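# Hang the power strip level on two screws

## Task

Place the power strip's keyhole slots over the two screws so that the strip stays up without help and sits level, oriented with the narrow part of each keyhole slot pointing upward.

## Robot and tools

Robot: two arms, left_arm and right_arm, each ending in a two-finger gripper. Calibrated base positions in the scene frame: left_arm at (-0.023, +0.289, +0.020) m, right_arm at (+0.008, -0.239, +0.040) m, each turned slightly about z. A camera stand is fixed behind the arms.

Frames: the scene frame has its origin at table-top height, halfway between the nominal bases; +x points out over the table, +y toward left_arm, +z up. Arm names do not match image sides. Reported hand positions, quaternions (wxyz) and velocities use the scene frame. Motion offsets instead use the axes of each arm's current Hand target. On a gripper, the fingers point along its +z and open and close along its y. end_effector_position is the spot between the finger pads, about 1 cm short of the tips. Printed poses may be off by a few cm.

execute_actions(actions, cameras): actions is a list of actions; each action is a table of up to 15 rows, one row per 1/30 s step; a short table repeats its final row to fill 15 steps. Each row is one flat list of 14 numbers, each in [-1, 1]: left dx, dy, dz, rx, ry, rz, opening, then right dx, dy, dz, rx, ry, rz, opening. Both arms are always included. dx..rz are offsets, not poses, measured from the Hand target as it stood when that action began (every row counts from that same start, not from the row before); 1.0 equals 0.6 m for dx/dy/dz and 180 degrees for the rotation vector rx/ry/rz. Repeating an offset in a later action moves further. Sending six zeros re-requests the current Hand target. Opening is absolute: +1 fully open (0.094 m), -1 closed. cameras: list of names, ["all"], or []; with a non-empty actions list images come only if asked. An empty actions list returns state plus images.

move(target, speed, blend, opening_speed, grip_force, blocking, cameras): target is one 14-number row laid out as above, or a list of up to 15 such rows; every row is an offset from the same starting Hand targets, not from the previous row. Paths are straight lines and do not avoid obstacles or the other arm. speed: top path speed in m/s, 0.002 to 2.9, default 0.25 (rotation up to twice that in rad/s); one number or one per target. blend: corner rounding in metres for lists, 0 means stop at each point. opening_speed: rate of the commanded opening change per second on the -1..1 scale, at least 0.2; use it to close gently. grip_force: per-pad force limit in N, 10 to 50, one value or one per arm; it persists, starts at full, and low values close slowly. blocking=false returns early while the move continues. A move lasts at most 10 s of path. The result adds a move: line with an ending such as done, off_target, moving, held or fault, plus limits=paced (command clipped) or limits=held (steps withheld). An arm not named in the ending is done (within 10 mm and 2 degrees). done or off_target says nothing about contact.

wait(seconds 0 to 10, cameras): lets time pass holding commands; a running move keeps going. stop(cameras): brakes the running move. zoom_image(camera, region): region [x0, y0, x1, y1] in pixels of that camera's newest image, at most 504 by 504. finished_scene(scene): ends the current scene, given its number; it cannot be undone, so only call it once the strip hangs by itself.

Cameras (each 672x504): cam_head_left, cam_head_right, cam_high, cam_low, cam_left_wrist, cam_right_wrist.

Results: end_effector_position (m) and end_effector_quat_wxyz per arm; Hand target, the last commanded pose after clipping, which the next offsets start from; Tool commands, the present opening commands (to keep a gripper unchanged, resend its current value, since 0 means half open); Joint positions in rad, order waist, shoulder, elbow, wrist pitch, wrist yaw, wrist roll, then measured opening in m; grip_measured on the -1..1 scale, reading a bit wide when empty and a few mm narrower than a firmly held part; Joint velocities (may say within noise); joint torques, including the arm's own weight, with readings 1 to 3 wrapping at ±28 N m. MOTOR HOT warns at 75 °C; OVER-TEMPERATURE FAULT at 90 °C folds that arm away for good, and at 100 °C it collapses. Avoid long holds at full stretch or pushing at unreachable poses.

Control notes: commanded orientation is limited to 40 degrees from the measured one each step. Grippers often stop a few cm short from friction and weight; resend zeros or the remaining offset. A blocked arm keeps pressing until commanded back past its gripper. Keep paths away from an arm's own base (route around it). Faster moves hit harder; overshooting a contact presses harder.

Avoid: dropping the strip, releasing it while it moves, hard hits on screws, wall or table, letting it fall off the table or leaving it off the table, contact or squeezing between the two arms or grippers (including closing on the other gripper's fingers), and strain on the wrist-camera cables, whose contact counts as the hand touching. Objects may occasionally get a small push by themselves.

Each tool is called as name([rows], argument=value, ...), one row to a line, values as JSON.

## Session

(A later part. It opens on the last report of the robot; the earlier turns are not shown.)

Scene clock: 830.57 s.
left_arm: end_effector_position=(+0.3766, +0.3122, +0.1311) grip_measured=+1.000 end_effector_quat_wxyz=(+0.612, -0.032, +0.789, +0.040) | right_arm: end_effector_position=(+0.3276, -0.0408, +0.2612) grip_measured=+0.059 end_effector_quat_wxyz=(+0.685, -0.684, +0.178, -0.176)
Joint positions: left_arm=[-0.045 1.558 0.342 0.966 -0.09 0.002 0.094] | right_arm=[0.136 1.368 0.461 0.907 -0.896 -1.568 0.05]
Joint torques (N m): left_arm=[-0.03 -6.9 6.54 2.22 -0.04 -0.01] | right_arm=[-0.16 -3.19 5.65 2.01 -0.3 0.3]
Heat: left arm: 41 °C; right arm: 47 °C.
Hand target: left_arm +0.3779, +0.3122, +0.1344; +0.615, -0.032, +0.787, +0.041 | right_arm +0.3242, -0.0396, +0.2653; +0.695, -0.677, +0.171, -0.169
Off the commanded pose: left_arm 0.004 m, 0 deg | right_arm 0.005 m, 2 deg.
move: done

move(target=[0,0,0,0,0,0,1,0.0033,0.0022,-0.0005,0,0,0,-0.2], speed=0.03, cameras=["cam_head_left","cam_head_right","cam_right_wrist"])

zoom_image(camera="cam_head_right", region=[310, 100, 450, 240])

zoom_image(camera="cam_head_left", region=[310, 100, 450, 240])

Scene clock: 835.33 s.
left_arm: end_effector_position=(+0.3766, +0.3122, +0.1311) grip_measured=+1.000 end_effector_quat_wxyz=(+0.612, -0.032, +0.789, +0.040) | right_arm: end_effector_position=(+0.3285, -0.0417, +0.2603) grip_measured=+0.059 end_effector_quat_wxyz=(+0.686, -0.684, +0.176, -0.177)
Joint positions: left_arm=[-0.045 1.558 0.342 0.966 -0.09 0.002 0.094] | right_arm=[0.131 1.379 0.461 0.922 -0.904 -1.568 0.05]
Joint velocities: left_arm=[within noise] | right_arm=[-0.046 -0.007 -0.012 0.066 -0.051 -0.022 0]
Joint torques (N m): left_arm=[-0.03 -6.91 6.53 2.22 -0.04 -0.01] | right_arm=[-0.27 -3.18 5.75 1.95 -0.32 0.29]
Heat: left arm: 41 °C; right arm: 46 °C.
Hand target: left_arm +0.3779, +0.3122, +0.1344; +0.615, -0.032, +0.787, +0.041 | right_arm +0.3259, -0.0408, +0.2640; +0.695, -0.677, +0.171, -0.169
Off the commanded pose: left_arm 0.004 m, 0 deg | right_arm 0.005 m, 2 deg.
move: done
Images, in order (width x height): cam_head_left 672x504, cam_head_right 672x504, cam_right_wrist 672x504.

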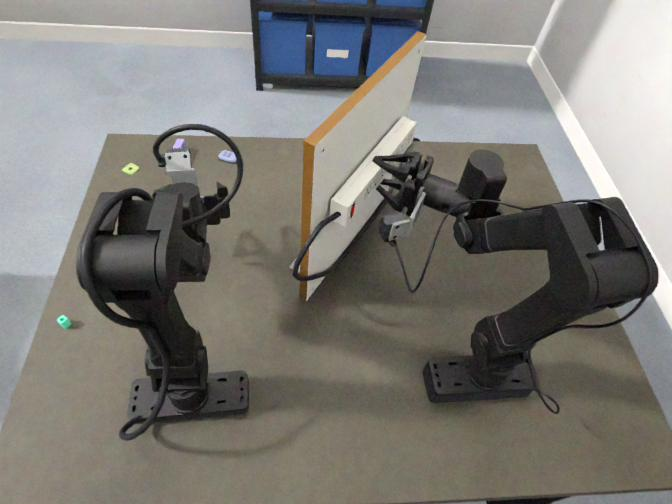

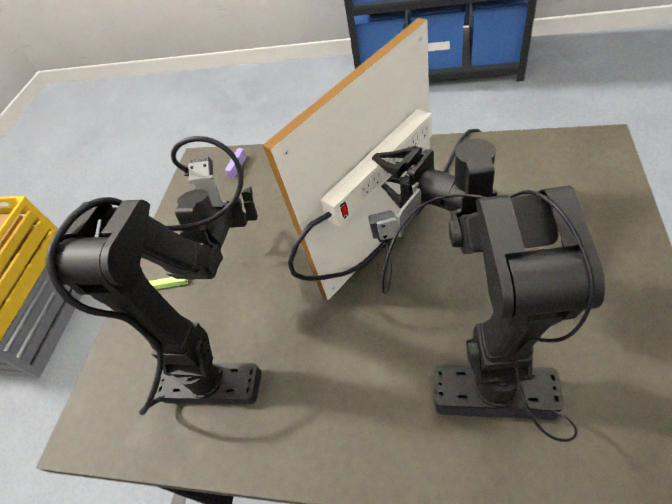

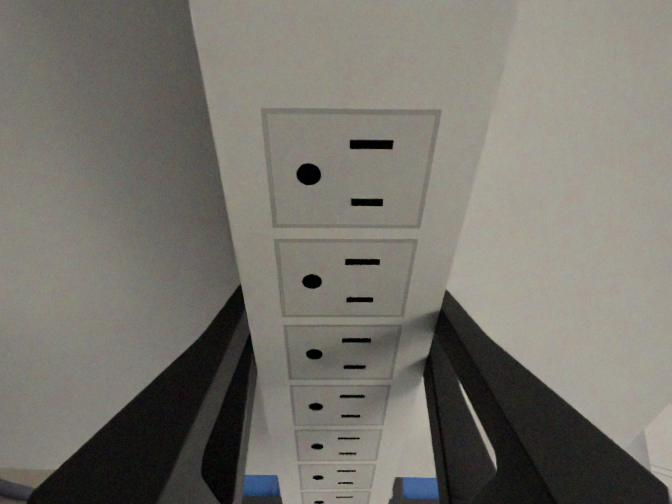

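Scaled by 3.600.

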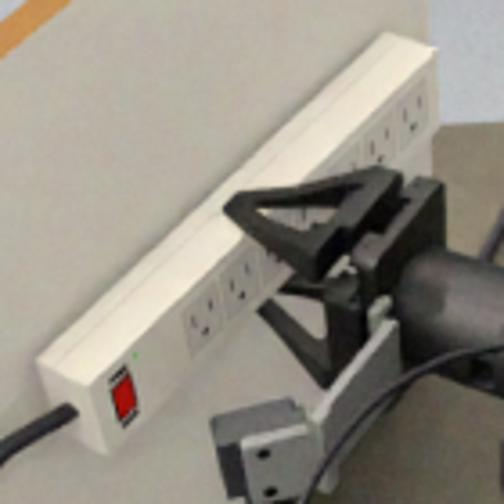

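Scaled by 3.600.

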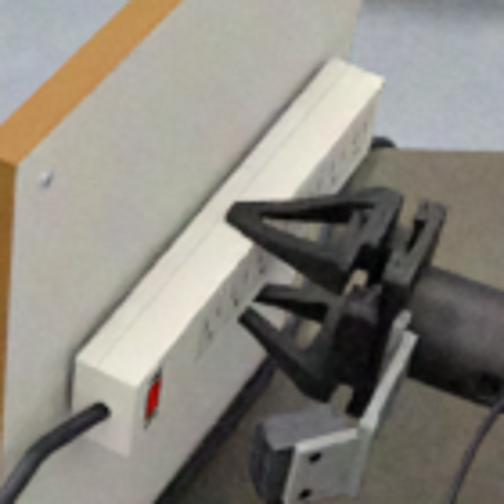

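move(target=[0,0,0,0,0,0,1,0.0014,0.0015,0.0099,0,0,0,-0.2], speed=0.03)

Scene clock: 841.97 s.
left_arm: end_effector_position=(+0.3766, +0.3122, +0.1311) grip_measured=+1.000 end_effector_quat_wxyz=(+0.612, -0.032, +0.789, +0.040) | right_arm: end_effector_position=(+0.3297, -0.0414, +0.2593) grip_measured=+0.059 end_effector_quat_wxyz=(+0.686, -0.683, +0.174, -0.178)
Joint positions: left_arm=[-0.045 1.558 0.342 0.966 -0.09 0.002 0.094] | right_arm=[0.131 1.392 0.461 0.94 -0.905 -1.568 0.05]
Joint torques (N m): left_arm=[-0.03 -6.91 6.54 2.23 -0.04 -0.01] | right_arm=[1.18 -2.51 6.67 1.88 -0.06 0.29]
Heat: left arm: 41 °C; right arm: 46 °C.
Hand target: left_arm +0.3779, +0.3122, +0.1344; +0.615, -0.032, +0.787, +0.041 | right_arm +0.3294, -0.0359, +0.2632; +0.695, -0.677, +0.171, -0.169
Off the commanded pose: left_arm 0.004 m, 0 deg | right_arm 0.007 m, 2 deg.
move: done

move(target=[0,0,0,0,0,0,1,0.001,0.0001,0.0066,0,0,0,-0.2], speed=0.03)

Scene clock: 844.63 s.
left_arm: end_effector_position=(+0.3766, +0.3122, +0.1311) grip_measured=+1.000 end_effector_quat_wxyz=(+0.612, -0.032, +0.789, +0.040) | right_arm: end_effector_position=(+0.3298, -0.0411, +0.2593) grip_measured=+0.059 end_effector_quat_wxyz=(+0.687, -0.683, +0.172, -0.178)
Joint positions: left_arm=[-0.045 1.558 0.342 0.966 -0.09 0.002 0.094] | right_arm=[0.131 1.397 0.461 0.949 -0.907 -1.566 0.05]
Joint torques (N m): left_arm=[-0.03 -6.9 6.53 2.22 -0.04 -0.01] | right_arm=[1.99 -1.96 7.35 1.83 0.11 0.28]
Heat: left arm: 41 °C; right arm: 46 °C.
Hand target: left_arm +0.3779, +0.3122, +0.1344; +0.615, -0.032, +0.787, +0.041 | right_arm +0.3318, -0.0327, +0.2633; +0.695, -0.677, +0.171, -0.169
Off the commanded pose: left_arm 0.004 m, 0 deg | right_arm 0.010 m, 1 deg.
move: done

move(target=[0,0,0,0,0,0,1,0.001,0.0001,0.0066,0,0,0,-0.2], speed=0.03)

Scene clock: 848.80 s.
left_arm: end_effector_position=(+0.3766, +0.3122, +0.1311) grip_measured=+1.000 end_effector_quat_wxyz=(+0.612, -0.032, +0.789, +0.040) | right_arm: end_effector_position=(+0.3299, -0.0409, +0.2591) grip_measured=+0.059 end_effector_quat_wxyz=(+0.689, -0.682, +0.171, -0.177)
Joint positions: left_arm=[-0.045 1.558 0.342 0.966 -0.09 0.002 0.094] | right_arm=[0.13 1.403 0.461 0.96 -0.912 -1.562 0.05]
Joint torques (N m): left_arm=[-0.05 -6.91 6.54 2.22 -0.04 -0.01] | right_arm=[2.97 -1.63 8.08 1.73 0.26 0.26]
Heat: left arm: 41 °C; right arm: 47 °C.
Hand target: left_arm +0.3779, +0.3122, +0.1344; +0.615, -0.032, +0.787, +0.041 | right_arm +0.3342, -0.0294, +0.2632; +0.695, -0.677, +0.171, -0.169
Off the commanded pose: left_arm 0.004 m, 0 deg | right_arm 0.013 m, 1 deg.
move: off_target (right_arm)

execute_actions(actions=[], cameras=["cam_head_left","cam_head_right","cam_right_wrist","cam_low"])

zoom_image(camera="cam_head_left", region=[320, 180, 370, 230])

zoom_image(camera="cam_head_left", region=[380, 105, 430, 155])

zoom_image(camera="cam_head_right", region=[310, 180, 360, 230])

zoom_image(camera="cam_head_right", region=[390, 100, 440, 150])

Scene clock: 865.97 s.
left_arm: end_effector_position=(+0.3766, +0.3122, +0.1311) grip_measured=+1.000 end_effector_quat_wxyz=(+0.612, -0.032, +0.789, +0.040) | right_arm: end_effector_position=(+0.3299, -0.0409, +0.2591) grip_measured=+0.059 end_effector_quat_wxyz=(+0.689, -0.682, +0.171, -0.177)
Joint positions: left_arm=[-0.045 1.558 0.342 0.966 -0.09 0.002 0.094] | right_arm=[0.13 1.403 0.461 0.96 -0.912 -1.562 0.05]
Joint velocities: within noise
Joint torques (N m): left_arm=[-0.03 -6.91 6.54 2.22 -0.04 -0.01] | right_arm=[3.02 -1.65 8.06 1.75 0.28 0.24]
Heat: left arm: 41 °C; right arm: 48 °C.
Hand target: left_arm +0.3779, +0.3122, +0.1344; +0.615, -0.032, +0.787, +0.041 | right_arm +0.3342, -0.0294, +0.2632; +0.695, -0.677, +0.171, -0.169
Tool commands: left_gripper/opening=+1.0 right_gripper/opening=-0.2
Off the commanded pose: left_arm 0.004 m, 0 deg | right_arm 0.013 m, 1 deg.
Images, in order (width x height): cam_head_left 672x504, cam_head_right 672x504, cam_low 672x504, cam_right_wrist 672x504.

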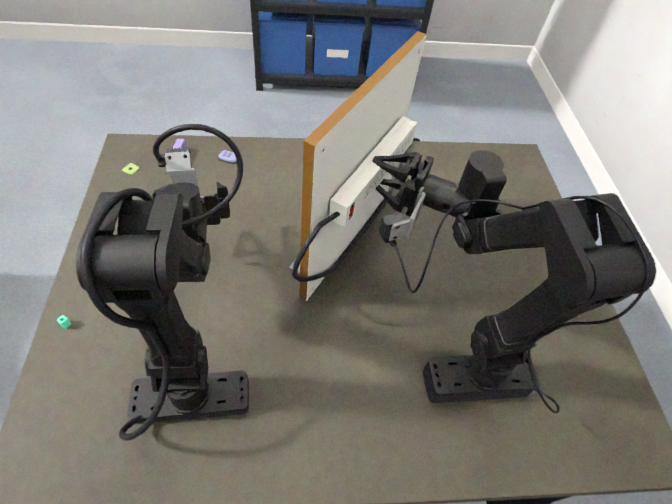

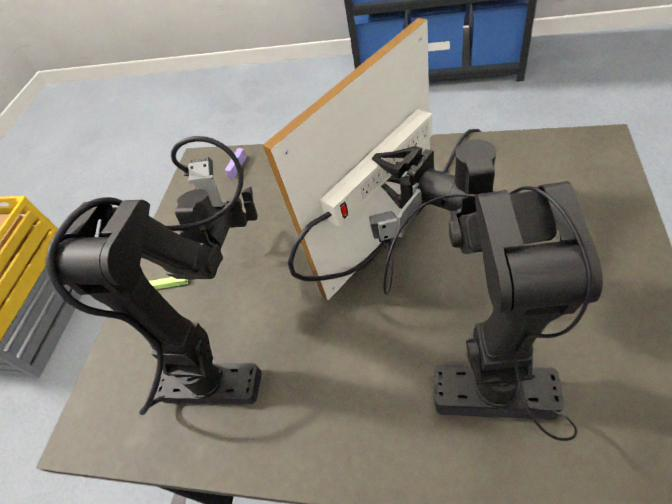

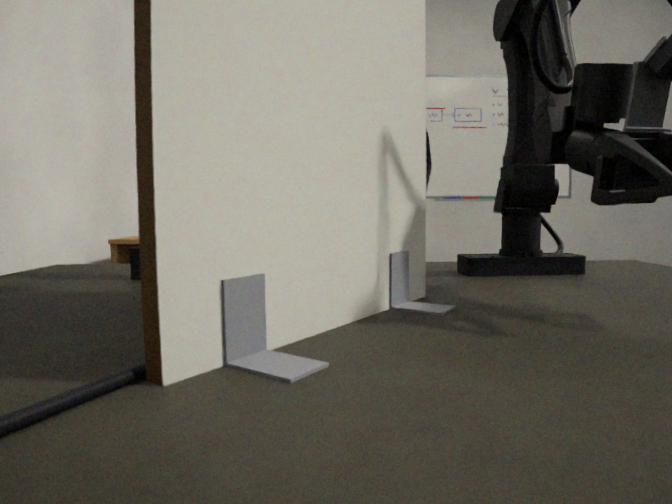

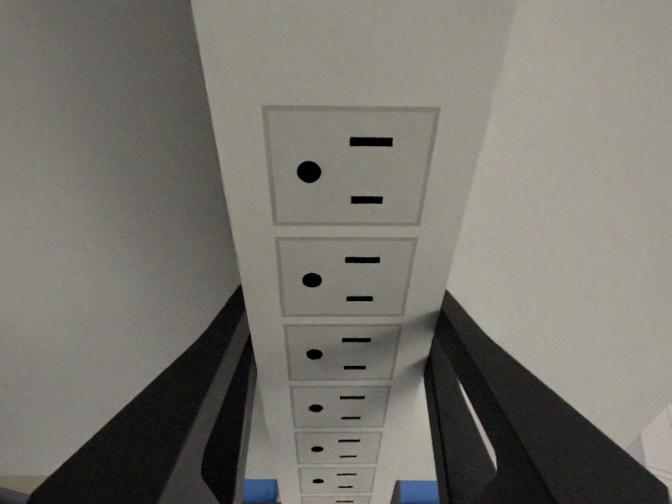

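Scaled by 10.080.

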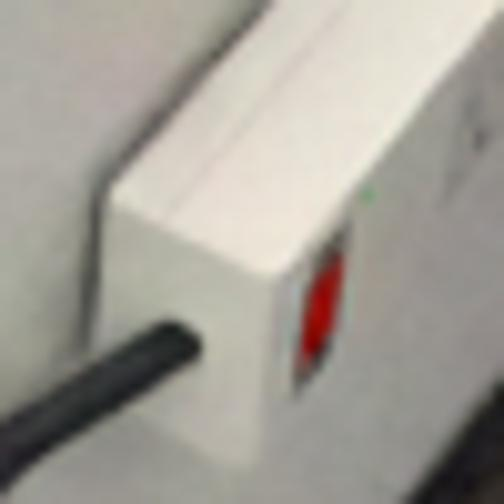

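Scaled by 10.080.

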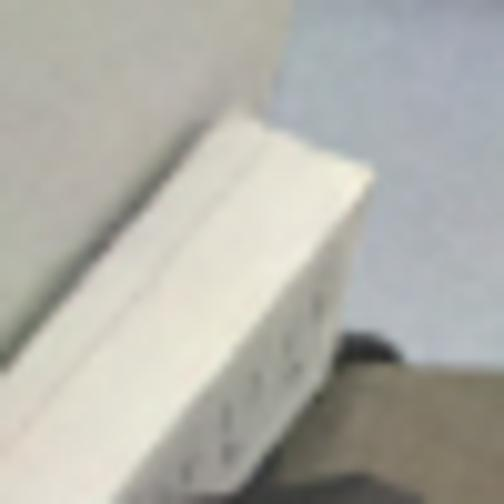

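Scaled by 10.080.

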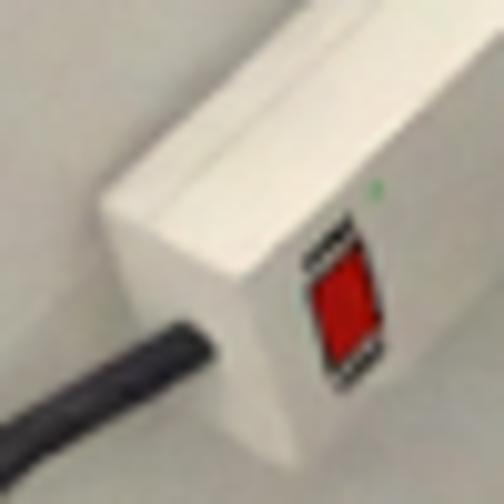

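Scaled by 10.080.

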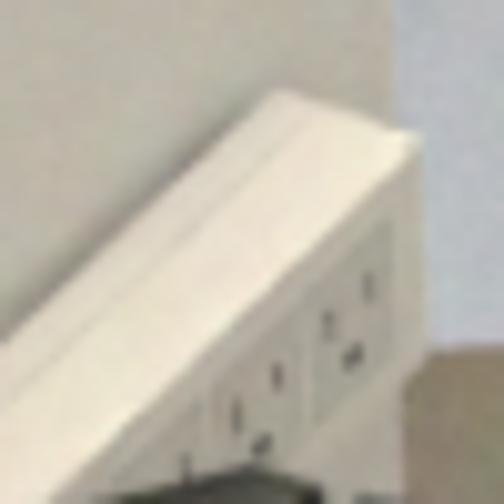

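move(target=[0,0,0,0,0,0,1,-0.0009,-0.0001,-0.0061,0,0.0044,-0.0022,-0.2], speed=0.03)

Scene clock: 932.00 s.
left_arm: end_effector_position=(+0.3766, +0.3122, +0.1311) grip_measured=+1.000 end_effector_quat_wxyz=(+0.612, -0.032, +0.789, +0.040) | right_arm: end_effector_position=(+0.3299, -0.0412, +0.2589) grip_measured=+0.059 end_effector_quat_wxyz=(+0.689, -0.682, +0.171, -0.178)
Joint positions: left_arm=[-0.045 1.558 0.342 0.966 -0.09 0.002 0.094] | right_arm=[0.13 1.403 0.459 0.963 -0.91 -1.562 0.05]
Joint torques (N m): left_arm=[-0.05 -6.91 6.53 2.23 -0.04 -0.01] | right_arm=[2.71 -3.1 7.01 1.68 0.37 0.17]
Heat: left arm: 41 °C; right arm: 50 °C.
Hand target: left_arm +0.3779, +0.3122, +0.1344; +0.615, -0.032, +0.787, +0.041 | right_arm +0.3320, -0.0324, +0.2632; +0.693, -0.677, +0.173, -0.176
Off the commanded pose: left_arm 0.004 m, 0 deg | right_arm 0.010 m, 1 deg.
move: done

move(target=[0,0,0,0,0,0,1,-0.0022,-0.0004,-0.0148,0,0.003,0,-0.2], speed=0.04)

Scene clock: 936.10 s.
left_arm: end_effector_position=(+0.3766, +0.3122, +0.1311) grip_measured=+1.000 end_effector_quat_wxyz=(+0.612, -0.032, +0.789, +0.040) | right_arm: end_effector_position=(+0.3306, -0.0423, +0.2569) grip_measured=+0.059 end_effector_quat_wxyz=(+0.686, -0.682, +0.174, -0.183)
Joint positions: left_arm=[-0.045 1.558 0.342 0.966 -0.09 0.002 0.094] | right_arm=[0.13 1.403 0.453 0.965 -0.899 -1.57 0.05]
Joint torques (N m): left_arm=[-0.03 -6.91 6.54 2.22 -0.04 -0.01] | right_arm=[1.07 -5.78 5.49 1.62 0.11 0.26]
Heat: left arm: 41 °C; right arm: 49 °C.
Hand target: left_arm +0.3779, +0.3122, +0.1344; +0.615, -0.032, +0.787, +0.041 | right_arm +0.3266, -0.0396, +0.2632; +0.693, -0.676, +0.176, -0.180
Off the commanded pose: left_arm 0.004 m, 0 deg | right_arm 0.008 m, 1 deg.
move: done

move(target=[0,0,0,0,0,0,1,-0.0062,-0.0202,-0.0070,0,0,0.0,-0.2], speed=0.04)

Scene clock: 941.77 s.
left_arm: end_effector_position=(+0.3766, +0.3122, +0.1311) grip_measured=+1.000 end_effector_quat_wxyz=(+0.612, -0.032, +0.789, +0.040) | right_arm: end_effector_position=(+0.3273, -0.0445, +0.2578) grip_measured=+0.059 end_effector_quat_wxyz=(+0.679, -0.687, +0.192, -0.176)
Joint positions: left_arm=[-0.045 1.558 0.342 0.966 -0.09 0.002 0.094] | right_arm=[0.131 1.345 0.453 0.867 -0.883 -1.572 0.05]
Joint torques (N m): left_arm=[-0.05 -6.9 6.54 2.22 -0.04 -0.01] | right_arm=[0.64 -6.61 6.42 1.79 -0.14 0.29]
Heat: left arm: 41 °C; right arm: 48 °C.
Hand target: left_arm +0.3779, +0.3122, +0.1344; +0.615, -0.032, +0.787, +0.041 | right_arm +0.3212, -0.0417, +0.2753; +0.693, -0.676, +0.176, -0.180
Off the commanded pose: left_arm 0.004 m, 0 deg | right_arm 0.019 m, 3 deg.
move: off_target (right_arm)

move([
  [0,0,0,0,0,0,1,0.0,-0.0150,0.0,0,0,0.0,-0.2],
  [0,0,0,0,0,0,1,0.0,0.0066,0.0,0,0,0.0,-0.2],
], speed=0.04)

Scene clock: 945.00 s.
left_arm: end_effector_position=(+0.3766, +0.3122, +0.1311) grip_measured=+1.000 end_effector_quat_wxyz=(+0.612, -0.032, +0.789, +0.040) | right_arm: end_effector_position=(+0.3242, -0.0451, +0.2680) grip_measured=+0.059 end_effector_quat_wxyz=(+0.683, -0.682, +0.180, -0.188)
Joint positions: left_arm=[-0.045 1.558 0.342 0.966 -0.09 0.002 0.094] | right_arm=[0.131 1.314 0.453 0.866 -0.882 -1.577 0.05]
Joint torques (N m): left_arm=[-0.03 -6.91 6.53 2.22 -0.04 -0.01] | right_arm=[0.66 -2.86 5.91 1.91 -0.15 0.32]
Heat: left arm: 41 °C; right arm: 47 °C.
Hand target: left_arm +0.3779, +0.3122, +0.1344; +0.615, -0.032, +0.787, +0.041 | right_arm +0.3212, -0.0416, +0.2713; +0.693, -0.676, +0.176, -0.180
Off the commanded pose: left_arm 0.004 m, 0 deg | right_arm 0.006 m, 2 deg.
move: done

move(target=[0,0,0,0,0,0,1,0.0016,0.0125,-0.0007,0,-0.005,0.0033,-0.2], speed=0.04)

Scene clock: 951.43 s.
left_arm: end_effector_position=(+0.3766, +0.3122, +0.1311) grip_measured=+1.000 end_effector_quat_wxyz=(+0.612, -0.032, +0.789, +0.040) | right_arm: end_effector_position=(+0.3252, -0.0432, +0.2616) grip_measured=+0.059 end_effector_quat_wxyz=(+0.685, -0.683, +0.175, -0.183)
Joint positions: left_arm=[-0.045 1.558 0.342 0.966 -0.09 0.002 0.094] | right_arm=[0.131 1.355 0.447 0.916 -0.897 -1.576 0.05]
Joint torques (N m): left_arm=[-0.03 -6.93 6.54 2.22 -0.03 -0.01] | right_arm=[-0.24 -3.11 5.56 1.93 -0.29 0.37]
Heat: left arm: 41 °C; right arm: 46 °C.
Hand target: left_arm +0.3779, +0.3122, +0.1344; +0.615, -0.032, +0.787, +0.041 | right_arm +0.3219, -0.0423, +0.2638; +0.695, -0.676, +0.174, -0.171
Off the commanded pose: left_arm 0.004 m, 0 deg | right_arm 0.004 m, 2 deg.
move: done

move(target=[0,0,0,0,0,0,1,0.0025,0.0035,0.0132,0,0,0.003,-0.2], speed=0.03)

Scene clock: 957.37 s.
left_arm: end_effector_position=(+0.3766, +0.3122, +0.1311) grip_measured=+1.000 end_effector_quat_wxyz=(+0.612, -0.032, +0.789, +0.040) | right_arm: end_effector_position=(+0.3282, -0.0405, +0.2538) grip_measured=+0.059 end_effector_quat_wxyz=(+0.684, -0.685, +0.183, -0.175)
Joint positions: left_arm=[-0.045 1.558 0.342 0.966 -0.09 0.002 0.094] | right_arm=[0.139 1.39 0.447 0.935 -0.889 -1.565 0.05]
Joint torques (N m): left_arm=[-0.05 -6.89 6.54 2.22 -0.04 -0.01] | right_arm=[0.9 -3.26 6.58 1.96 -0.13 0.37]
Heat: left arm: 41 °C; right arm: 45 °C.
Hand target: left_arm +0.3779, +0.3122, +0.1344; +0.615, -0.032, +0.787, +0.041 | right_arm +0.3270, -0.0360, +0.2618; +0.696, -0.676, +0.178, -0.167
Off the commanded pose: left_arm 0.004 m, 0 deg | right_arm 0.009 m, 2 deg.
move: done

move(target=[0,0,0,0,0,0,1,-0.0085,-0.0200,-0.0575,0,0,0,-0.2], speed=0.06)

Scene clock: 986.17 s.
left_arm: end_effector_position=(+0.3766, +0.3122, +0.1311) grip_measured=+1.000 end_effector_quat_wxyz=(+0.612, -0.032, +0.789, +0.040) | right_arm: end_effector_position=(+0.3142, -0.0645, +0.2634) grip_measured=+0.059 end_effector_quat_wxyz=(+0.684, -0.683, +0.183, -0.176)
Joint positions: left_arm=[-0.045 1.558 0.342 0.966 -0.09 0.002 0.094] | right_arm=[0.043 1.274 0.412 0.86 -0.983 -1.562 0.05]
Joint torques (N m): left_arm=[-0.02 -6.91 6.53 2.22 -0.04 -0.01] | right_arm=[-0.36 -5.9 5.61 1.66 -0.33 0.4]
Heat: left arm: 41 °C; right arm: 44 °C.
Hand target: left_arm +0.3779, +0.3122, +0.1344; +0.615, -0.032, +0.787, +0.041 | right_arm +0.3062, -0.0643, +0.2730; +0.696, -0.676, +0.178, -0.167
Off the commanded pose: left_arm 0.004 m, 0 deg | right_arm 0.013 m, 2 deg.
move: off_target (right_arm)

move(target=[0,0,0,0,0,0,1,0.0056,0.0008,0.0413,0,0,0,-0.2], speed=0.05)

Scene clock: 992.63 s.
left_arm: end_effector_position=(+0.3766, +0.3122, +0.1311) grip_measured=+1.000 end_effector_quat_wxyz=(+0.612, -0.032, +0.789, +0.040) | right_arm: end_effector_position=(+0.3165, -0.0498, +0.2517) grip_measured=+0.059 end_effector_quat_wxyz=(+0.679, -0.688, +0.195, -0.164)
Joint positions: left_arm=[-0.045 1.558 0.342 0.966 -0.09 0.002 0.094] | right_arm=[0.108 1.313 0.412 0.862 -0.917 -1.562 0.05]
Joint torques (N m): left_arm=[-0.03 -6.91 6.53 2.22 -0.04 -0.01] | right_arm=[0.83 -2.89 9.47 1.92 -0.25 0.39]
Heat: left arm: 41 °C; right arm: 44 °C.
Hand target: left_arm +0.3779, +0.3122, +0.1344; +0.615, -0.032, +0.787, +0.041 | right_arm +0.3209, -0.0441, +0.2731; +0.696, -0.676, +0.178, -0.167
Off the commanded pose: left_arm 0.004 m, 0 deg | right_arm 0.023 m, 3 deg.
move: off_target (right_arm)

move(target=[0,0,0,0,0,0,1,0.0068,-0.0115,0.0126,0,0,-0.012,-0.2], speed=0.04)

Scene clock: 996.87 s.
left_arm: end_effector_position=(+0.3766, +0.3122, +0.1311) grip_measured=+1.000 end_effector_quat_wxyz=(+0.612, -0.032, +0.789, +0.040) | right_arm: end_effector_position=(+0.3234, -0.0457, +0.2602) grip_measured=+0.059 end_effector_quat_wxyz=(+0.679, -0.689, +0.182, -0.177)
Joint positions: left_arm=[-0.045 1.558 0.342 0.966 -0.09 0.002 0.094] | right_arm=[0.122 1.327 0.45 0.853 -0.903 -1.586 0.05]
Joint torques (N m): left_arm=[-0.03 -6.9 6.53 2.22 -0.04 -0.01] | right_arm=[0.88 -2.99 9.85 1.78 -0.15 0.23]
Heat: left arm: 41 °C; right arm: 45 °C.
Hand target: left_arm +0.3779, +0.3122, +0.1344; +0.615, -0.032, +0.787, +0.041 | right_arm +0.3282, -0.0396, +0.2802; +0.692, -0.679, +0.165, -0.181
Off the commanded pose: left_arm 0.004 m, 0 deg | right_arm 0.021 m, 3 deg.
move: off_target (right_arm)

move(target=[0,0,0,0,0,0,1,0.0030,0.0002,0.0098,0.005,0,0,-0.2], speed=0.03)

Scene clock: 1000.47 s.
left_arm: end_effector_position=(+0.3766, +0.3122, +0.1311) grip_measured=+1.000 end_effector_quat_wxyz=(+0.612, -0.032, +0.789, +0.040) | right_arm: end_effector_position=(+0.3262, -0.0418, +0.2552) grip_measured=+0.059 end_effector_quat_wxyz=(+0.679, -0.689, +0.183, -0.175)
Joint positions: left_arm=[-0.045 1.558 0.342 0.966 -0.09 0.002 0.094] | right_arm=[0.136 1.361 0.45 0.886 -0.89 -1.583 0.05]
Joint torques (N m): left_arm=[-0.03 -6.91 6.54 2.22 -0.04 -0.01] | right_arm=[0.87 -3.12 10.22 1.93 -0.14 0.37]
Heat: left arm: 41 °C; right arm: 47 °C.
Hand target: left_arm +0.3779, +0.3122, +0.1344; +0.615, -0.032, +0.787, +0.041 | right_arm +0.3325, -0.0352, +0.2802; +0.698, -0.673, +0.163, -0.182
Off the commanded pose: left_arm 0.004 m, 0 deg | right_arm 0.027 m, 4 deg.
move: off_target (right_arm)

move(target=[0,0,0,0,0,0,1,0.0,-0.0067,0.0,0.003,0,0,-0.2], speed=0.03)

Scene clock: 1006.20 s.
left_arm: end_effector_position=(+0.3766, +0.3122, +0.1311) grip_measured=+1.000 end_effector_quat_wxyz=(+0.612, -0.032, +0.789, +0.040) | right_arm: end_effector_position=(+0.3278, -0.0416, +0.2602) grip_measured=+0.059 end_effector_quat_wxyz=(+0.682, -0.685, +0.181, -0.178)
Joint positions: left_arm=[-0.045 1.558 0.342 0.966 -0.09 0.002 0.094] | right_arm=[0.136 1.361 0.46 0.894 -0.889 -1.575 0.05]
Joint torques (N m): left_arm=[-0.03 -6.91 6.54 2.22 -0.04 -0.01] | right_arm=[0.88 -3.43 9.8 1.96 -0.13 0.43]
Heat: left arm: 41 °C; right arm: 49 °C.
Hand target: left_arm +0.3779, +0.3122, +0.1344; +0.615, -0.032, +0.787, +0.041 | right_arm +0.3324, -0.0354, +0.2843; +0.701, -0.670, +0.163, -0.183
Off the commanded pose: left_arm 0.004 m, 0 deg | right_arm 0.025 m, 3 deg.
move: off_target (right_arm)

move(target=[0,0,0,0,0,0,1,0.0023,-0.0032,0.0048,0.001,0,0,-0.2], speed=0.03)

Scene clock: 1012.13 s.
left_arm: end_effector_position=(+0.3766, +0.3122, +0.1311) grip_measured=+1.000 end_effector_quat_wxyz=(+0.612, -0.032, +0.789, +0.040) | right_arm: end_effector_position=(+0.3281, -0.0408, +0.2617) grip_measured=+0.059 end_effector_quat_wxyz=(+0.683, -0.685, +0.179, -0.179)
Joint positions: left_arm=[-0.045 1.558 0.342 0.966 -0.09 0.002 0.094] | right_arm=[0.139 1.361 0.463 0.894 -0.888 -1.574 0.05]
Joint torques (N m): left_arm=[-0.03 -6.91 6.54 2.23 -0.04 -0.01] | right_arm=[1.07 -2.85 10.4 1.94 -0.09 0.44]
Heat: left arm: 41 °C; right arm: 49 °C.
Hand target: left_arm +0.3779, +0.3122, +0.1344; +0.615, -0.032, +0.787, +0.041 | right_arm +0.3349, -0.0335, +0.2862; +0.702, -0.669, +0.162, -0.183
Off the commanded pose: left_arm 0.004 m, 0 deg | right_arm 0.027 m, 3 deg.
move: off_target (right_arm)

move(target=[0,0,0,0,0,0,1,0.0026,-0.0002,0.0066,0.001,0,0,-0.2], speed=0.03)

Scene clock: 1014.67 s.
left_arm: end_effector_position=(+0.3766, +0.3122, +0.1311) grip_measured=+1.000 end_effector_quat_wxyz=(+0.612, -0.032, +0.789, +0.040) | right_arm: end_effector_position=(+0.3285, -0.0405, +0.2615) grip_measured=+0.059 end_effector_quat_wxyz=(+0.685, -0.684, +0.178, -0.178)
Joint positions: left_arm=[-0.045 1.558 0.342 0.966 -0.09 0.002 0.094] | right_arm=[0.138 1.37 0.463 0.909 -0.892 -1.57 0.05]
Joint torques (N m): left_arm=[-0.03 -6.91 6.53 2.22 -0.04 -0.01] | right_arm=[1.74 -2.3 11.11 1.88 0.05 0.43]
Heat: left arm: 41 °C; right arm: 49 °C.
Hand target: left_arm +0.3779, +0.3122, +0.1344; +0.615, -0.032, +0.787, +0.041 | right_arm +0.3381, -0.0308, +0.2866; +0.703, -0.668, +0.162, -0.183
Off the commanded pose: left_arm 0.004 m, 0 deg | right_arm 0.029 m, 3 deg.
move: off_target (right_arm)

move(target=[0,0,0,0,0,0,1,0.0,0.0050,0.0,0.0,0,0,-0.2], speed=0.03)

Scene clock: 1020.00 s.
left_arm: end_effector_position=(+0.3766, +0.3122, +0.1311) grip_measured=+1.000 end_effector_quat_wxyz=(+0.612, -0.032, +0.789, +0.040) | right_arm: end_effector_position=(+0.3286, -0.0405, +0.2614) grip_measured=+0.059 end_effector_quat_wxyz=(+0.687, -0.683, +0.175, -0.177)
Joint positions: left_arm=[-0.045 1.558 0.342 0.966 -0.09 0.002 0.094] | right_arm=[0.136 1.379 0.463 0.924 -0.901 -1.565 0.05]
Joint torques (N m): left_arm=[-0.05 -6.91 6.53 2.22 -0.04 -0.01] | right_arm=[2.11 -2.04 10.63 1.92 0.19 0.41]
Heat: left arm: 41 °C; right arm: 49 °C.
Hand target: left_arm +0.3779, +0.3122, +0.1344; +0.615, -0.032, +0.787, +0.041 | right_arm +0.3382, -0.0307, +0.2836; +0.703, -0.668, +0.162, -0.183
Off the commanded pose: left_arm 0.004 m, 0 deg | right_arm 0.026 m, 3 deg.
move: off_target (right_arm)

move(target=[0,0,0,0,0,0,1,0.0,0.0050,0.0,0.0,0,0,-0.2], speed=0.03)

Scene clock: 1022.57 s.
left_arm: end_effector_position=(+0.3766, +0.3122, +0.1311) grip_measured=+1.000 end_effector_quat_wxyz=(+0.612, -0.032, +0.789, +0.040) | right_arm: end_effector_position=(+0.3287, -0.0404, +0.2612) grip_measured=+0.059 end_effector_quat_wxyz=(+0.688, -0.682, +0.172, -0.176)
Joint positions: left_arm=[-0.045 1.558 0.342 0.966 -0.09 0.002 0.094] | right_arm=[0.133 1.388 0.463 0.94 -0.909 -1.561 0.05]
Joint torques (N m): left_arm=[-0.03 -6.91 6.54 2.22 -0.04 -0.01] | right_arm=[2.22 -1.94 10.1 1.95 0.29 0.37]
Heat: left arm: 41 °C; right arm: 49 °C.
Hand target: left_arm +0.3779, +0.3122, +0.1344; +0.615, -0.032, +0.787, +0.041 | right_arm +0.3384, -0.0306, +0.2806; +0.703, -0.668, +0.162, -0.183
Off the commanded pose: left_arm 0.004 m, 0 deg | right_arm 0.024 m, 3 deg.
move: off_target (right_arm)

move(target=[0,0,0,0,0,0,1,-0.0006,0.0030,-0.0050,0.0,0,0,-0.2], speed=0.03)

Scene clock: 1025.73 s.
left_arm: end_effector_position=(+0.3766, +0.3122, +0.1311) grip_measured=+1.000 end_effector_quat_wxyz=(+0.612, -0.032, +0.789, +0.040) | right_arm: end_effector_position=(+0.3286, -0.0405, +0.2614) grip_measured=+0.059 end_effector_quat_wxyz=(+0.689, -0.682, +0.172, -0.176)
Joint positions: left_arm=[-0.045 1.558 0.342 0.966 -0.09 0.002 0.094] | right_arm=[0.133 1.388 0.463 0.941 -0.91 -1.561 0.05]
Joint torques (N m): left_arm=[-0.05 -6.9 6.53 2.22 -0.04 -0.01] | right_arm=[1.69 -2.04 9.26 2.02 0.19 0.36]
Heat: left arm: 41 °C; right arm: 49 °C.
Hand target: left_arm +0.3779, +0.3122, +0.1344; +0.615, -0.032, +0.787, +0.041 | right_arm +0.3366, -0.0329, +0.2786; +0.703, -0.668, +0.162, -0.183
Off the commanded pose: left_arm 0.004 m, 0 deg | right_arm 0.020 m, 3 deg.
move: off_target (right_arm)

move(target=[0,0,0,0,0,0,1,0.0,0.0067,0.0,0.0,0,0,-0.2], speed=0.03)

Scene clock: 1028.00 s.
left_arm: end_effector_position=(+0.3766, +0.3122, +0.1311) grip_measured=+1.000 end_effector_quat_wxyz=(+0.612, -0.032, +0.789, +0.040) | right_arm: end_effector_position=(+0.3286, -0.0405, +0.2610) grip_measured=+0.059 end_effector_quat_wxyz=(+0.692, -0.681, +0.167, -0.173)
Joint positions: left_arm=[-0.045 1.558 0.342 0.966 -0.09 0.002 0.094] | right_arm=[0.128 1.405 0.463 0.97 -0.926 -1.553 0.05]
Joint torques (N m): left_arm=[-0.02 -6.91 6.54 2.22 -0.04 -0.01] | right_arm=[2.17 -2.17 8.59 1.96 0.43 0.3]
Heat: left arm: 41 °C; right arm: 48 °C.
Hand target: left_arm +0.3779, +0.3122, +0.1344; +0.615, -0.032, +0.787, +0.041 | right_arm +0.3368, -0.0327, +0.2746; +0.703, -0.668, +0.162, -0.183
Off the commanded pose: left_arm 0.004 m, 0 deg | right_arm 0.018 m, 2 deg.
move: off_target (right_arm)

move(target=[0,0,0,0,0,0,1,0.0066,-0.0001,-0.0009,0.0,0,0,-0.2], speed=0.03)

Scene clock: 1040.13 s.
left_arm: end_effector_position=(+0.3766, +0.3122, +0.1311) grip_measured=+1.000 end_effector_quat_wxyz=(+0.612, -0.032, +0.789, +0.040) | right_arm: end_effector_position=(+0.3287, -0.0407, +0.2606) grip_measured=+0.059 end_effector_quat_wxyz=(+0.694, -0.680, +0.164, -0.171)
Joint positions: left_arm=[-0.045 1.558 0.342 0.966 -0.09 0.002 0.094] | right_arm=[0.123 1.417 0.463 0.99 -0.938 -1.547 0.05]
Joint torques (N m): left_arm=[-0.03 -6.91 6.54 2.22 -0.04 -0.01] | right_arm=[1.62 -2.18 9.24 1.84 0.4 0.27]
Heat: left arm: 41 °C; right arm: 47 °C.
Hand target: left_arm +0.3779, +0.3122, +0.1344; +0.615, -0.032, +0.787, +0.041 | right_arm +0.3401, -0.0351, +0.2747; +0.703, -0.668, +0.162, -0.183
Off the commanded pose: left_arm 0.004 m, 0 deg | right_arm 0.019 m, 2 deg.
move: off_target (right_arm)

move(target=[0,0,0,0,0,0,1,0,0,0,-0.012,0.006,0,-0.2], speed=0.03, cameras=["cam_head_left","cam_head_right","cam_right_wrist"])

zoom_image(camera="cam_head_left", region=[310, 100, 430, 220])

zoom_image(camera="cam_head_right", region=[310, 100, 440, 230])

Scene clock: 1049.53 s.
left_arm: end_effector_position=(+0.3766, +0.3122, +0.1311) grip_measured=+1.000 end_effector_quat_wxyz=(+0.612, -0.032, +0.789, +0.040) | right_arm: end_effector_position=(+0.3301, -0.0413, +0.2569) grip_measured=+0.059 end_effector_quat_wxyz=(+0.685, -0.686, +0.167, -0.180)
Joint positions: left_arm=[-0.045 1.558 0.342 0.966 -0.09 0.002 0.094] | right_arm=[0.128 1.404 0.463 0.945 -0.916 -1.585 0.05]
Joint torques (N m): left_arm=[-0.03 -6.91 6.54 2.22 -0.04 -0.01] | right_arm=[1.83 -4.79 10.24 1.22 0.42 0.25]
Heat: left arm: 41 °C; right arm: 47 °C.
Hand target: left_arm +0.3779, +0.3122, +0.1344; +0.615, -0.032, +0.787, +0.041 | right_arm +0.3401, -0.0351, +0.2747; +0.689, -0.679, +0.172, -0.186
Off the commanded pose: left_arm 0.004 m, 0 deg | right_arm 0.021 m, 1 deg.
move: off_target (right_arm)
Images, in order (width x height): cam_head_left 672x504, cam_head_right 672x504, cam_right_wrist 672x504.

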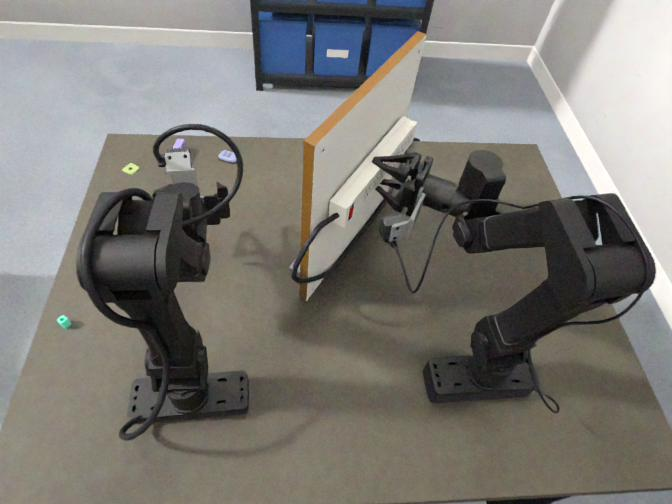

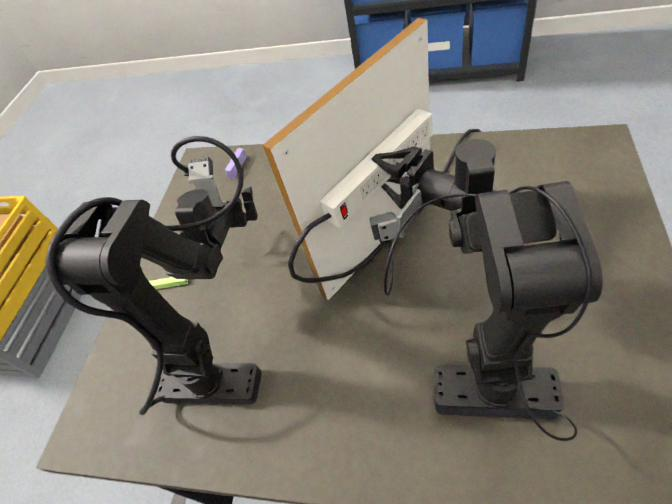

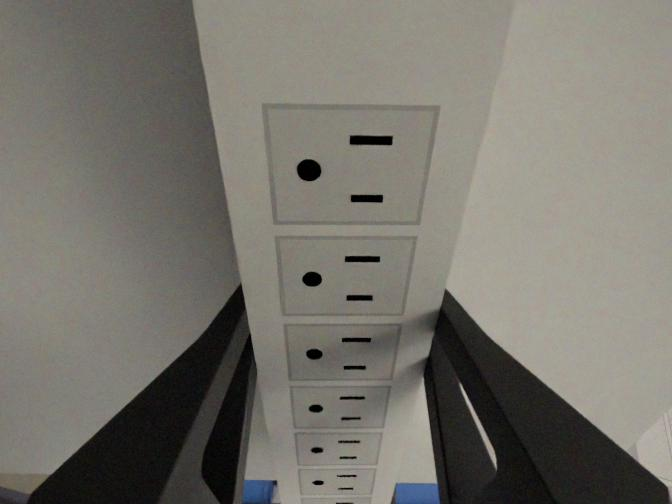

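Scaled by 4.200.

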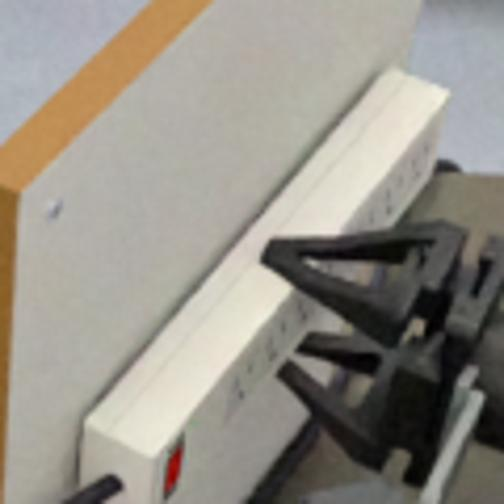

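Scaled by 3.877.

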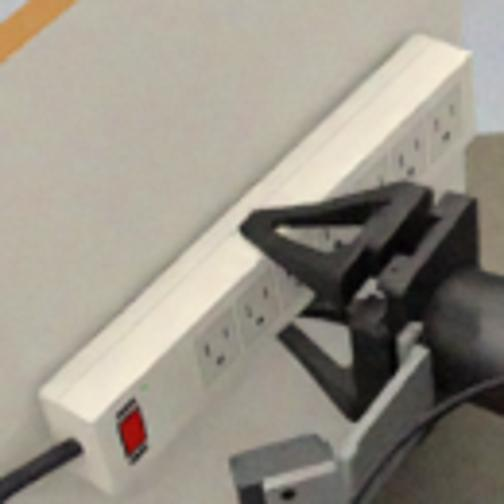

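move([
  [0,0,0,0,0,0,1,-0.0023,-0.0004,-0.0199,0,0,0,-0.2],
  [0,0,0,0,0,0,1,-0.0031,0.0496,-0.0208,0,0,0.005,-0.2],
], speed=0.05)

Scene clock: 1134.90 s.
left_arm: end_effector_position=(+0.3766, +0.3122, +0.1311) grip_measured=+1.000 end_effector_quat_wxyz=(+0.612, -0.032, +0.789, +0.040) | right_arm: end_effector_position=(+0.3303, -0.0422, +0.2537) grip_measured=+0.059 end_effector_quat_wxyz=(+0.694, -0.677, +0.160, -0.185)
Joint positions: left_arm=[-0.045 1.558 0.342 0.966 -0.09 0.002 0.094] | right_arm=[0.123 1.453 0.439 1.067 -0.922 -1.556 0.05]
Joint torques (N m): left_arm=[-0.03 -6.91 6.53 2.22 -0.04 -0.01] | right_arm=[-0.34 -2.71 4.89 1.51 0.16 0.08]
Heat: left arm: 41 °C; right arm: 49 °C.
Hand target: left_arm +0.3779, +0.3122, +0.1344; +0.615, -0.032, +0.787, +0.041 | right_arm +0.3330, -0.0448, +0.2448; +0.690, -0.678, +0.177, -0.181
Off the commanded pose: left_arm 0.004 m, 0 deg | right_arm 0.010 m, 2 deg.
move: done

execute_actions(actions=[], cameras=["cam_head_left","cam_head_right","cam_right_wrist"])

zoom_image(camera="cam_head_left", region=[310, 100, 430, 220])

zoom_image(camera="cam_head_right", region=[310, 100, 440, 230])

Scene clock: 1140.93 s.
left_arm: end_effector_position=(+0.3766, +0.3122, +0.1311) grip_measured=+1.000 end_effector_quat_wxyz=(+0.612, -0.032, +0.789, +0.040) | right_arm: end_effector_position=(+0.3303, -0.0422, +0.2537) grip_measured=+0.059 end_effector_quat_wxyz=(+0.694, -0.677, +0.160, -0.185)
Joint positions: left_arm=[-0.045 1.558 0.342 0.966 -0.09 0.002 0.094] | right_arm=[0.123 1.453 0.439 1.067 -0.922 -1.556 0.05]
Joint velocities: within noise
Joint torques (N m): left_arm=[-0.05 -6.93 6.53 2.22 -0.04 -0.01] | right_arm=[-0.38 -2.78 4.83 1.57 0.16 0.07]
Heat: left arm: 41 °C; right arm: 48 °C.
Hand target: left_arm +0.3779, +0.3122, +0.1344; +0.615, -0.032, +0.787, +0.041 | right_arm +0.3330, -0.0448, +0.2448; +0.690, -0.678, +0.177, -0.181
Tool commands: left_gripper/opening=+1.0 right_gripper/opening=-0.2
Off the commanded pose: left_arm 0.004 m, 0 deg | right_arm 0.010 m, 2 deg.
Images, in order (width x height): cam_head_left 672x504, cam_head_right 672x504, cam_right_wrist 672x504.

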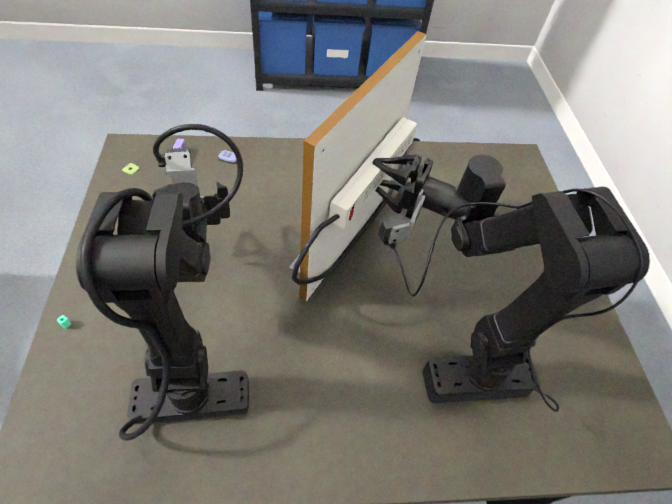

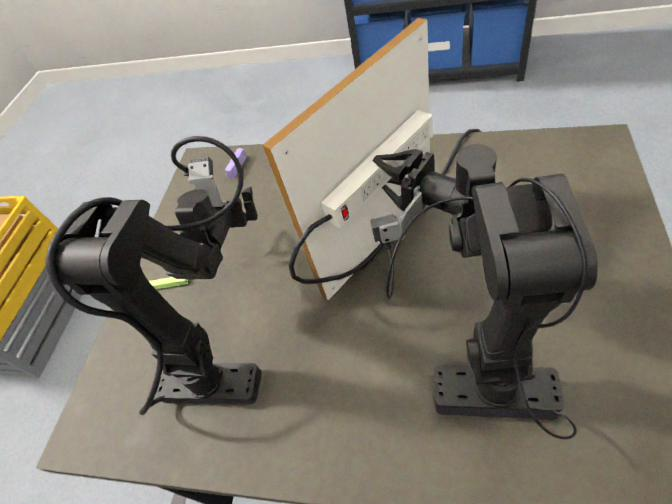

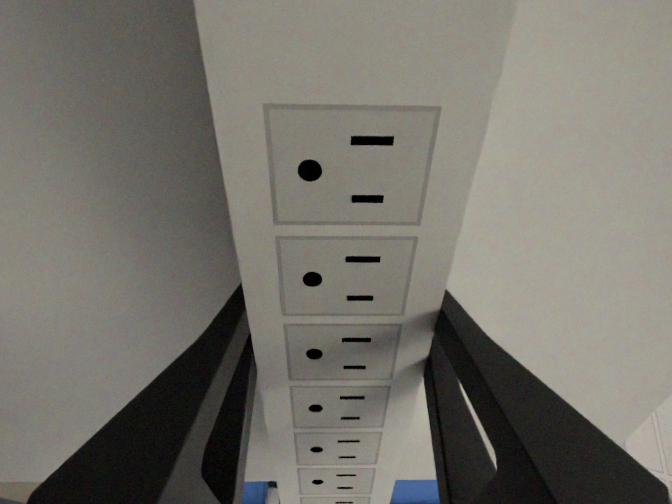

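Scaled by 4.200.

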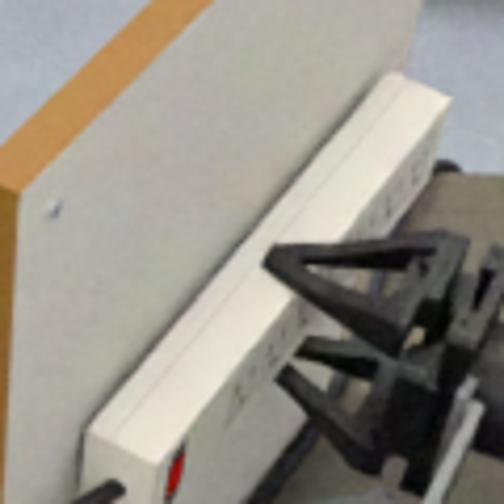

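Scaled by 3.877.

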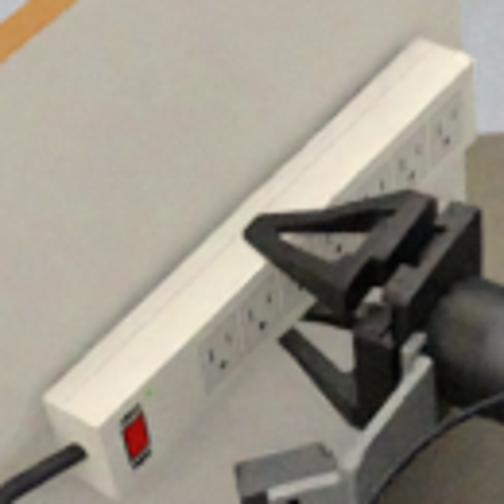

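move(target=[0,0,0,0,0,0,1,0.0002,0.0496,-0.002,-0.006,0,0.0,-0.2], speed=0.05)

Scene clock: 1147.57 s.
left_arm: end_effector_position=(+0.3766, +0.3122, +0.1311) grip_measured=+1.000 end_effector_quat_wxyz=(+0.612, -0.032, +0.789, +0.040) | right_arm: end_effector_position=(+0.3307, -0.0420, +0.2312) grip_measured=+0.059 end_effector_quat_wxyz=(+0.689, -0.680, +0.138, -0.207)
Joint positions: left_arm=[-0.045 1.558 0.342 0.966 -0.09 0.002 0.094] | right_arm=[0.123 1.566 0.399 1.227 -0.924 -1.615 0.05]
Joint torques (N m): left_arm=[-0.05 -6.9 6.53 2.23 -0.04 -0.01] | right_arm=[-0.55 -3.03 3.79 1.3 0.17 0.38]
Heat: left arm: 41 °C; right arm: 47 °C.
Hand target: left_arm +0.3779, +0.3122, +0.1344; +0.615, -0.032, +0.787, +0.041 | right_arm +0.3328, -0.0455, +0.2150; +0.684, -0.684, +0.179, -0.179
Off the commanded pose: left_arm 0.004 m, 0 deg | right_arm 0.017 m, 6 deg.
move: off_target (right_arm)

execute_actions(actions=[], cameras=["cam_head_left","cam_head_right","cam_right_wrist"])

zoom_image(camera="cam_head_left", region=[310, 100, 430, 220])

zoom_image(camera="cam_head_right", region=[310, 100, 440, 230])

Scene clock: 1153.37 s.
left_arm: end_effector_position=(+0.3766, +0.3122, +0.1311) grip_measured=+1.000 end_effector_quat_wxyz=(+0.612, -0.032, +0.789, +0.040) | right_arm: end_effector_position=(+0.3307, -0.0420, +0.2312) grip_measured=+0.059 end_effector_quat_wxyz=(+0.689, -0.680, +0.138, -0.207)
Joint positions: left_arm=[-0.045 1.558 0.342 0.966 -0.09 0.002 0.094] | right_arm=[0.123 1.566 0.399 1.227 -0.924 -1.615 0.05]
Joint velocities: within noise
Joint torques (N m): left_arm=[-0.05 -6.91 6.53 2.22 -0.04 -0.01] | right_arm=[-0.53 -2.96 3.79 1.28 0.18 0.38]
Heat: left arm: 41 °C; right arm: 47 °C.
Hand target: left_arm +0.3779, +0.3122, +0.1344; +0.615, -0.032, +0.787, +0.041 | right_arm +0.3328, -0.0455, +0.2150; +0.684, -0.684, +0.179, -0.179
Tool commands: left_gripper/opening=+1.0 right_gripper/opening=-0.2
Off the commanded pose: left_arm 0.004 m, 0 deg | right_arm 0.017 m, 6 deg.
Images, in order (width x height): cam_head_left 672x504, cam_head_right 672x504, cam_right_wrist 672x504.

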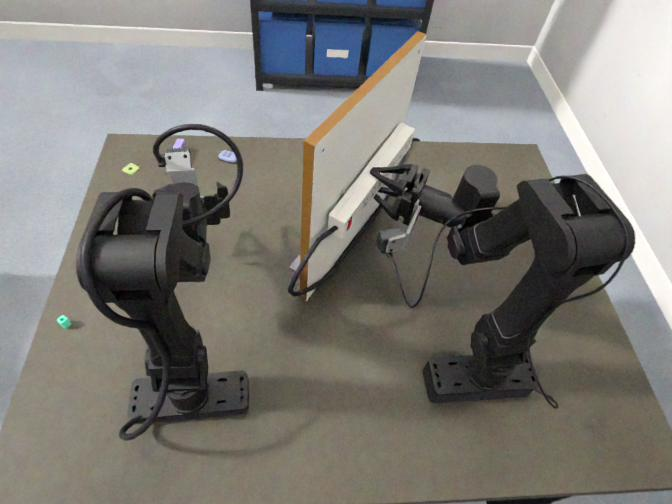

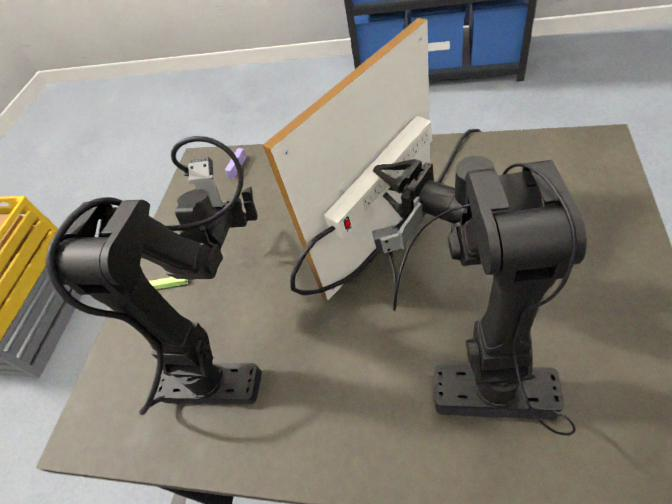

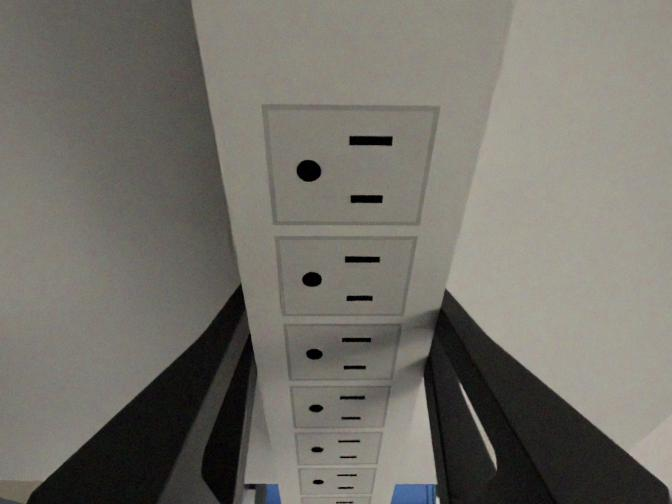

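Scaled by 4.200.

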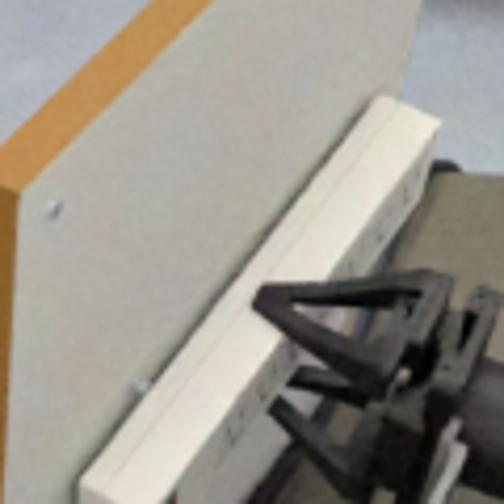

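Scaled by 3.877.

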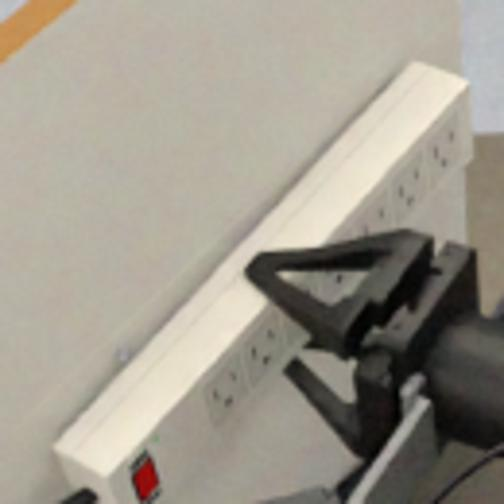

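move(target=[0,0,0,0,0,0,1,-0.002,-0.0003,-0.0165,0,0,0.0,-0.2], speed=0.04)

Scene clock: 1169.70 s.
left_arm: end_effector_position=(+0.3766, +0.3122, +0.1311) grip_measured=+1.000 end_effector_quat_wxyz=(+0.612, -0.032, +0.789, +0.040) | right_arm: end_effector_position=(+0.3305, -0.0531, +0.2119) grip_measured=+0.059 end_effector_quat_wxyz=(+0.677, -0.689, +0.179, -0.186)
Joint positions: left_arm=[-0.045 1.558 0.342 0.966 -0.09 0.002 0.094] | right_arm=[0.091 1.566 0.368 1.175 -0.926 -1.603 0.05]
Joint torques (N m): left_arm=[-0.03 -6.91 6.53 2.22 -0.04 -0.01] | right_arm=[-0.43 -4.92 4.29 1.73 -0.22 0.27]
Heat: left arm: 41 °C; right arm: 46 °C.
Hand target: left_arm +0.3779, +0.3122, +0.1344; +0.615, -0.032, +0.787, +0.041 | right_arm +0.3269, -0.0535, +0.2151; +0.684, -0.684, +0.179, -0.179
Off the commanded pose: left_arm 0.004 m, 0 deg | right_arm 0.005 m, 1 deg.
move: done


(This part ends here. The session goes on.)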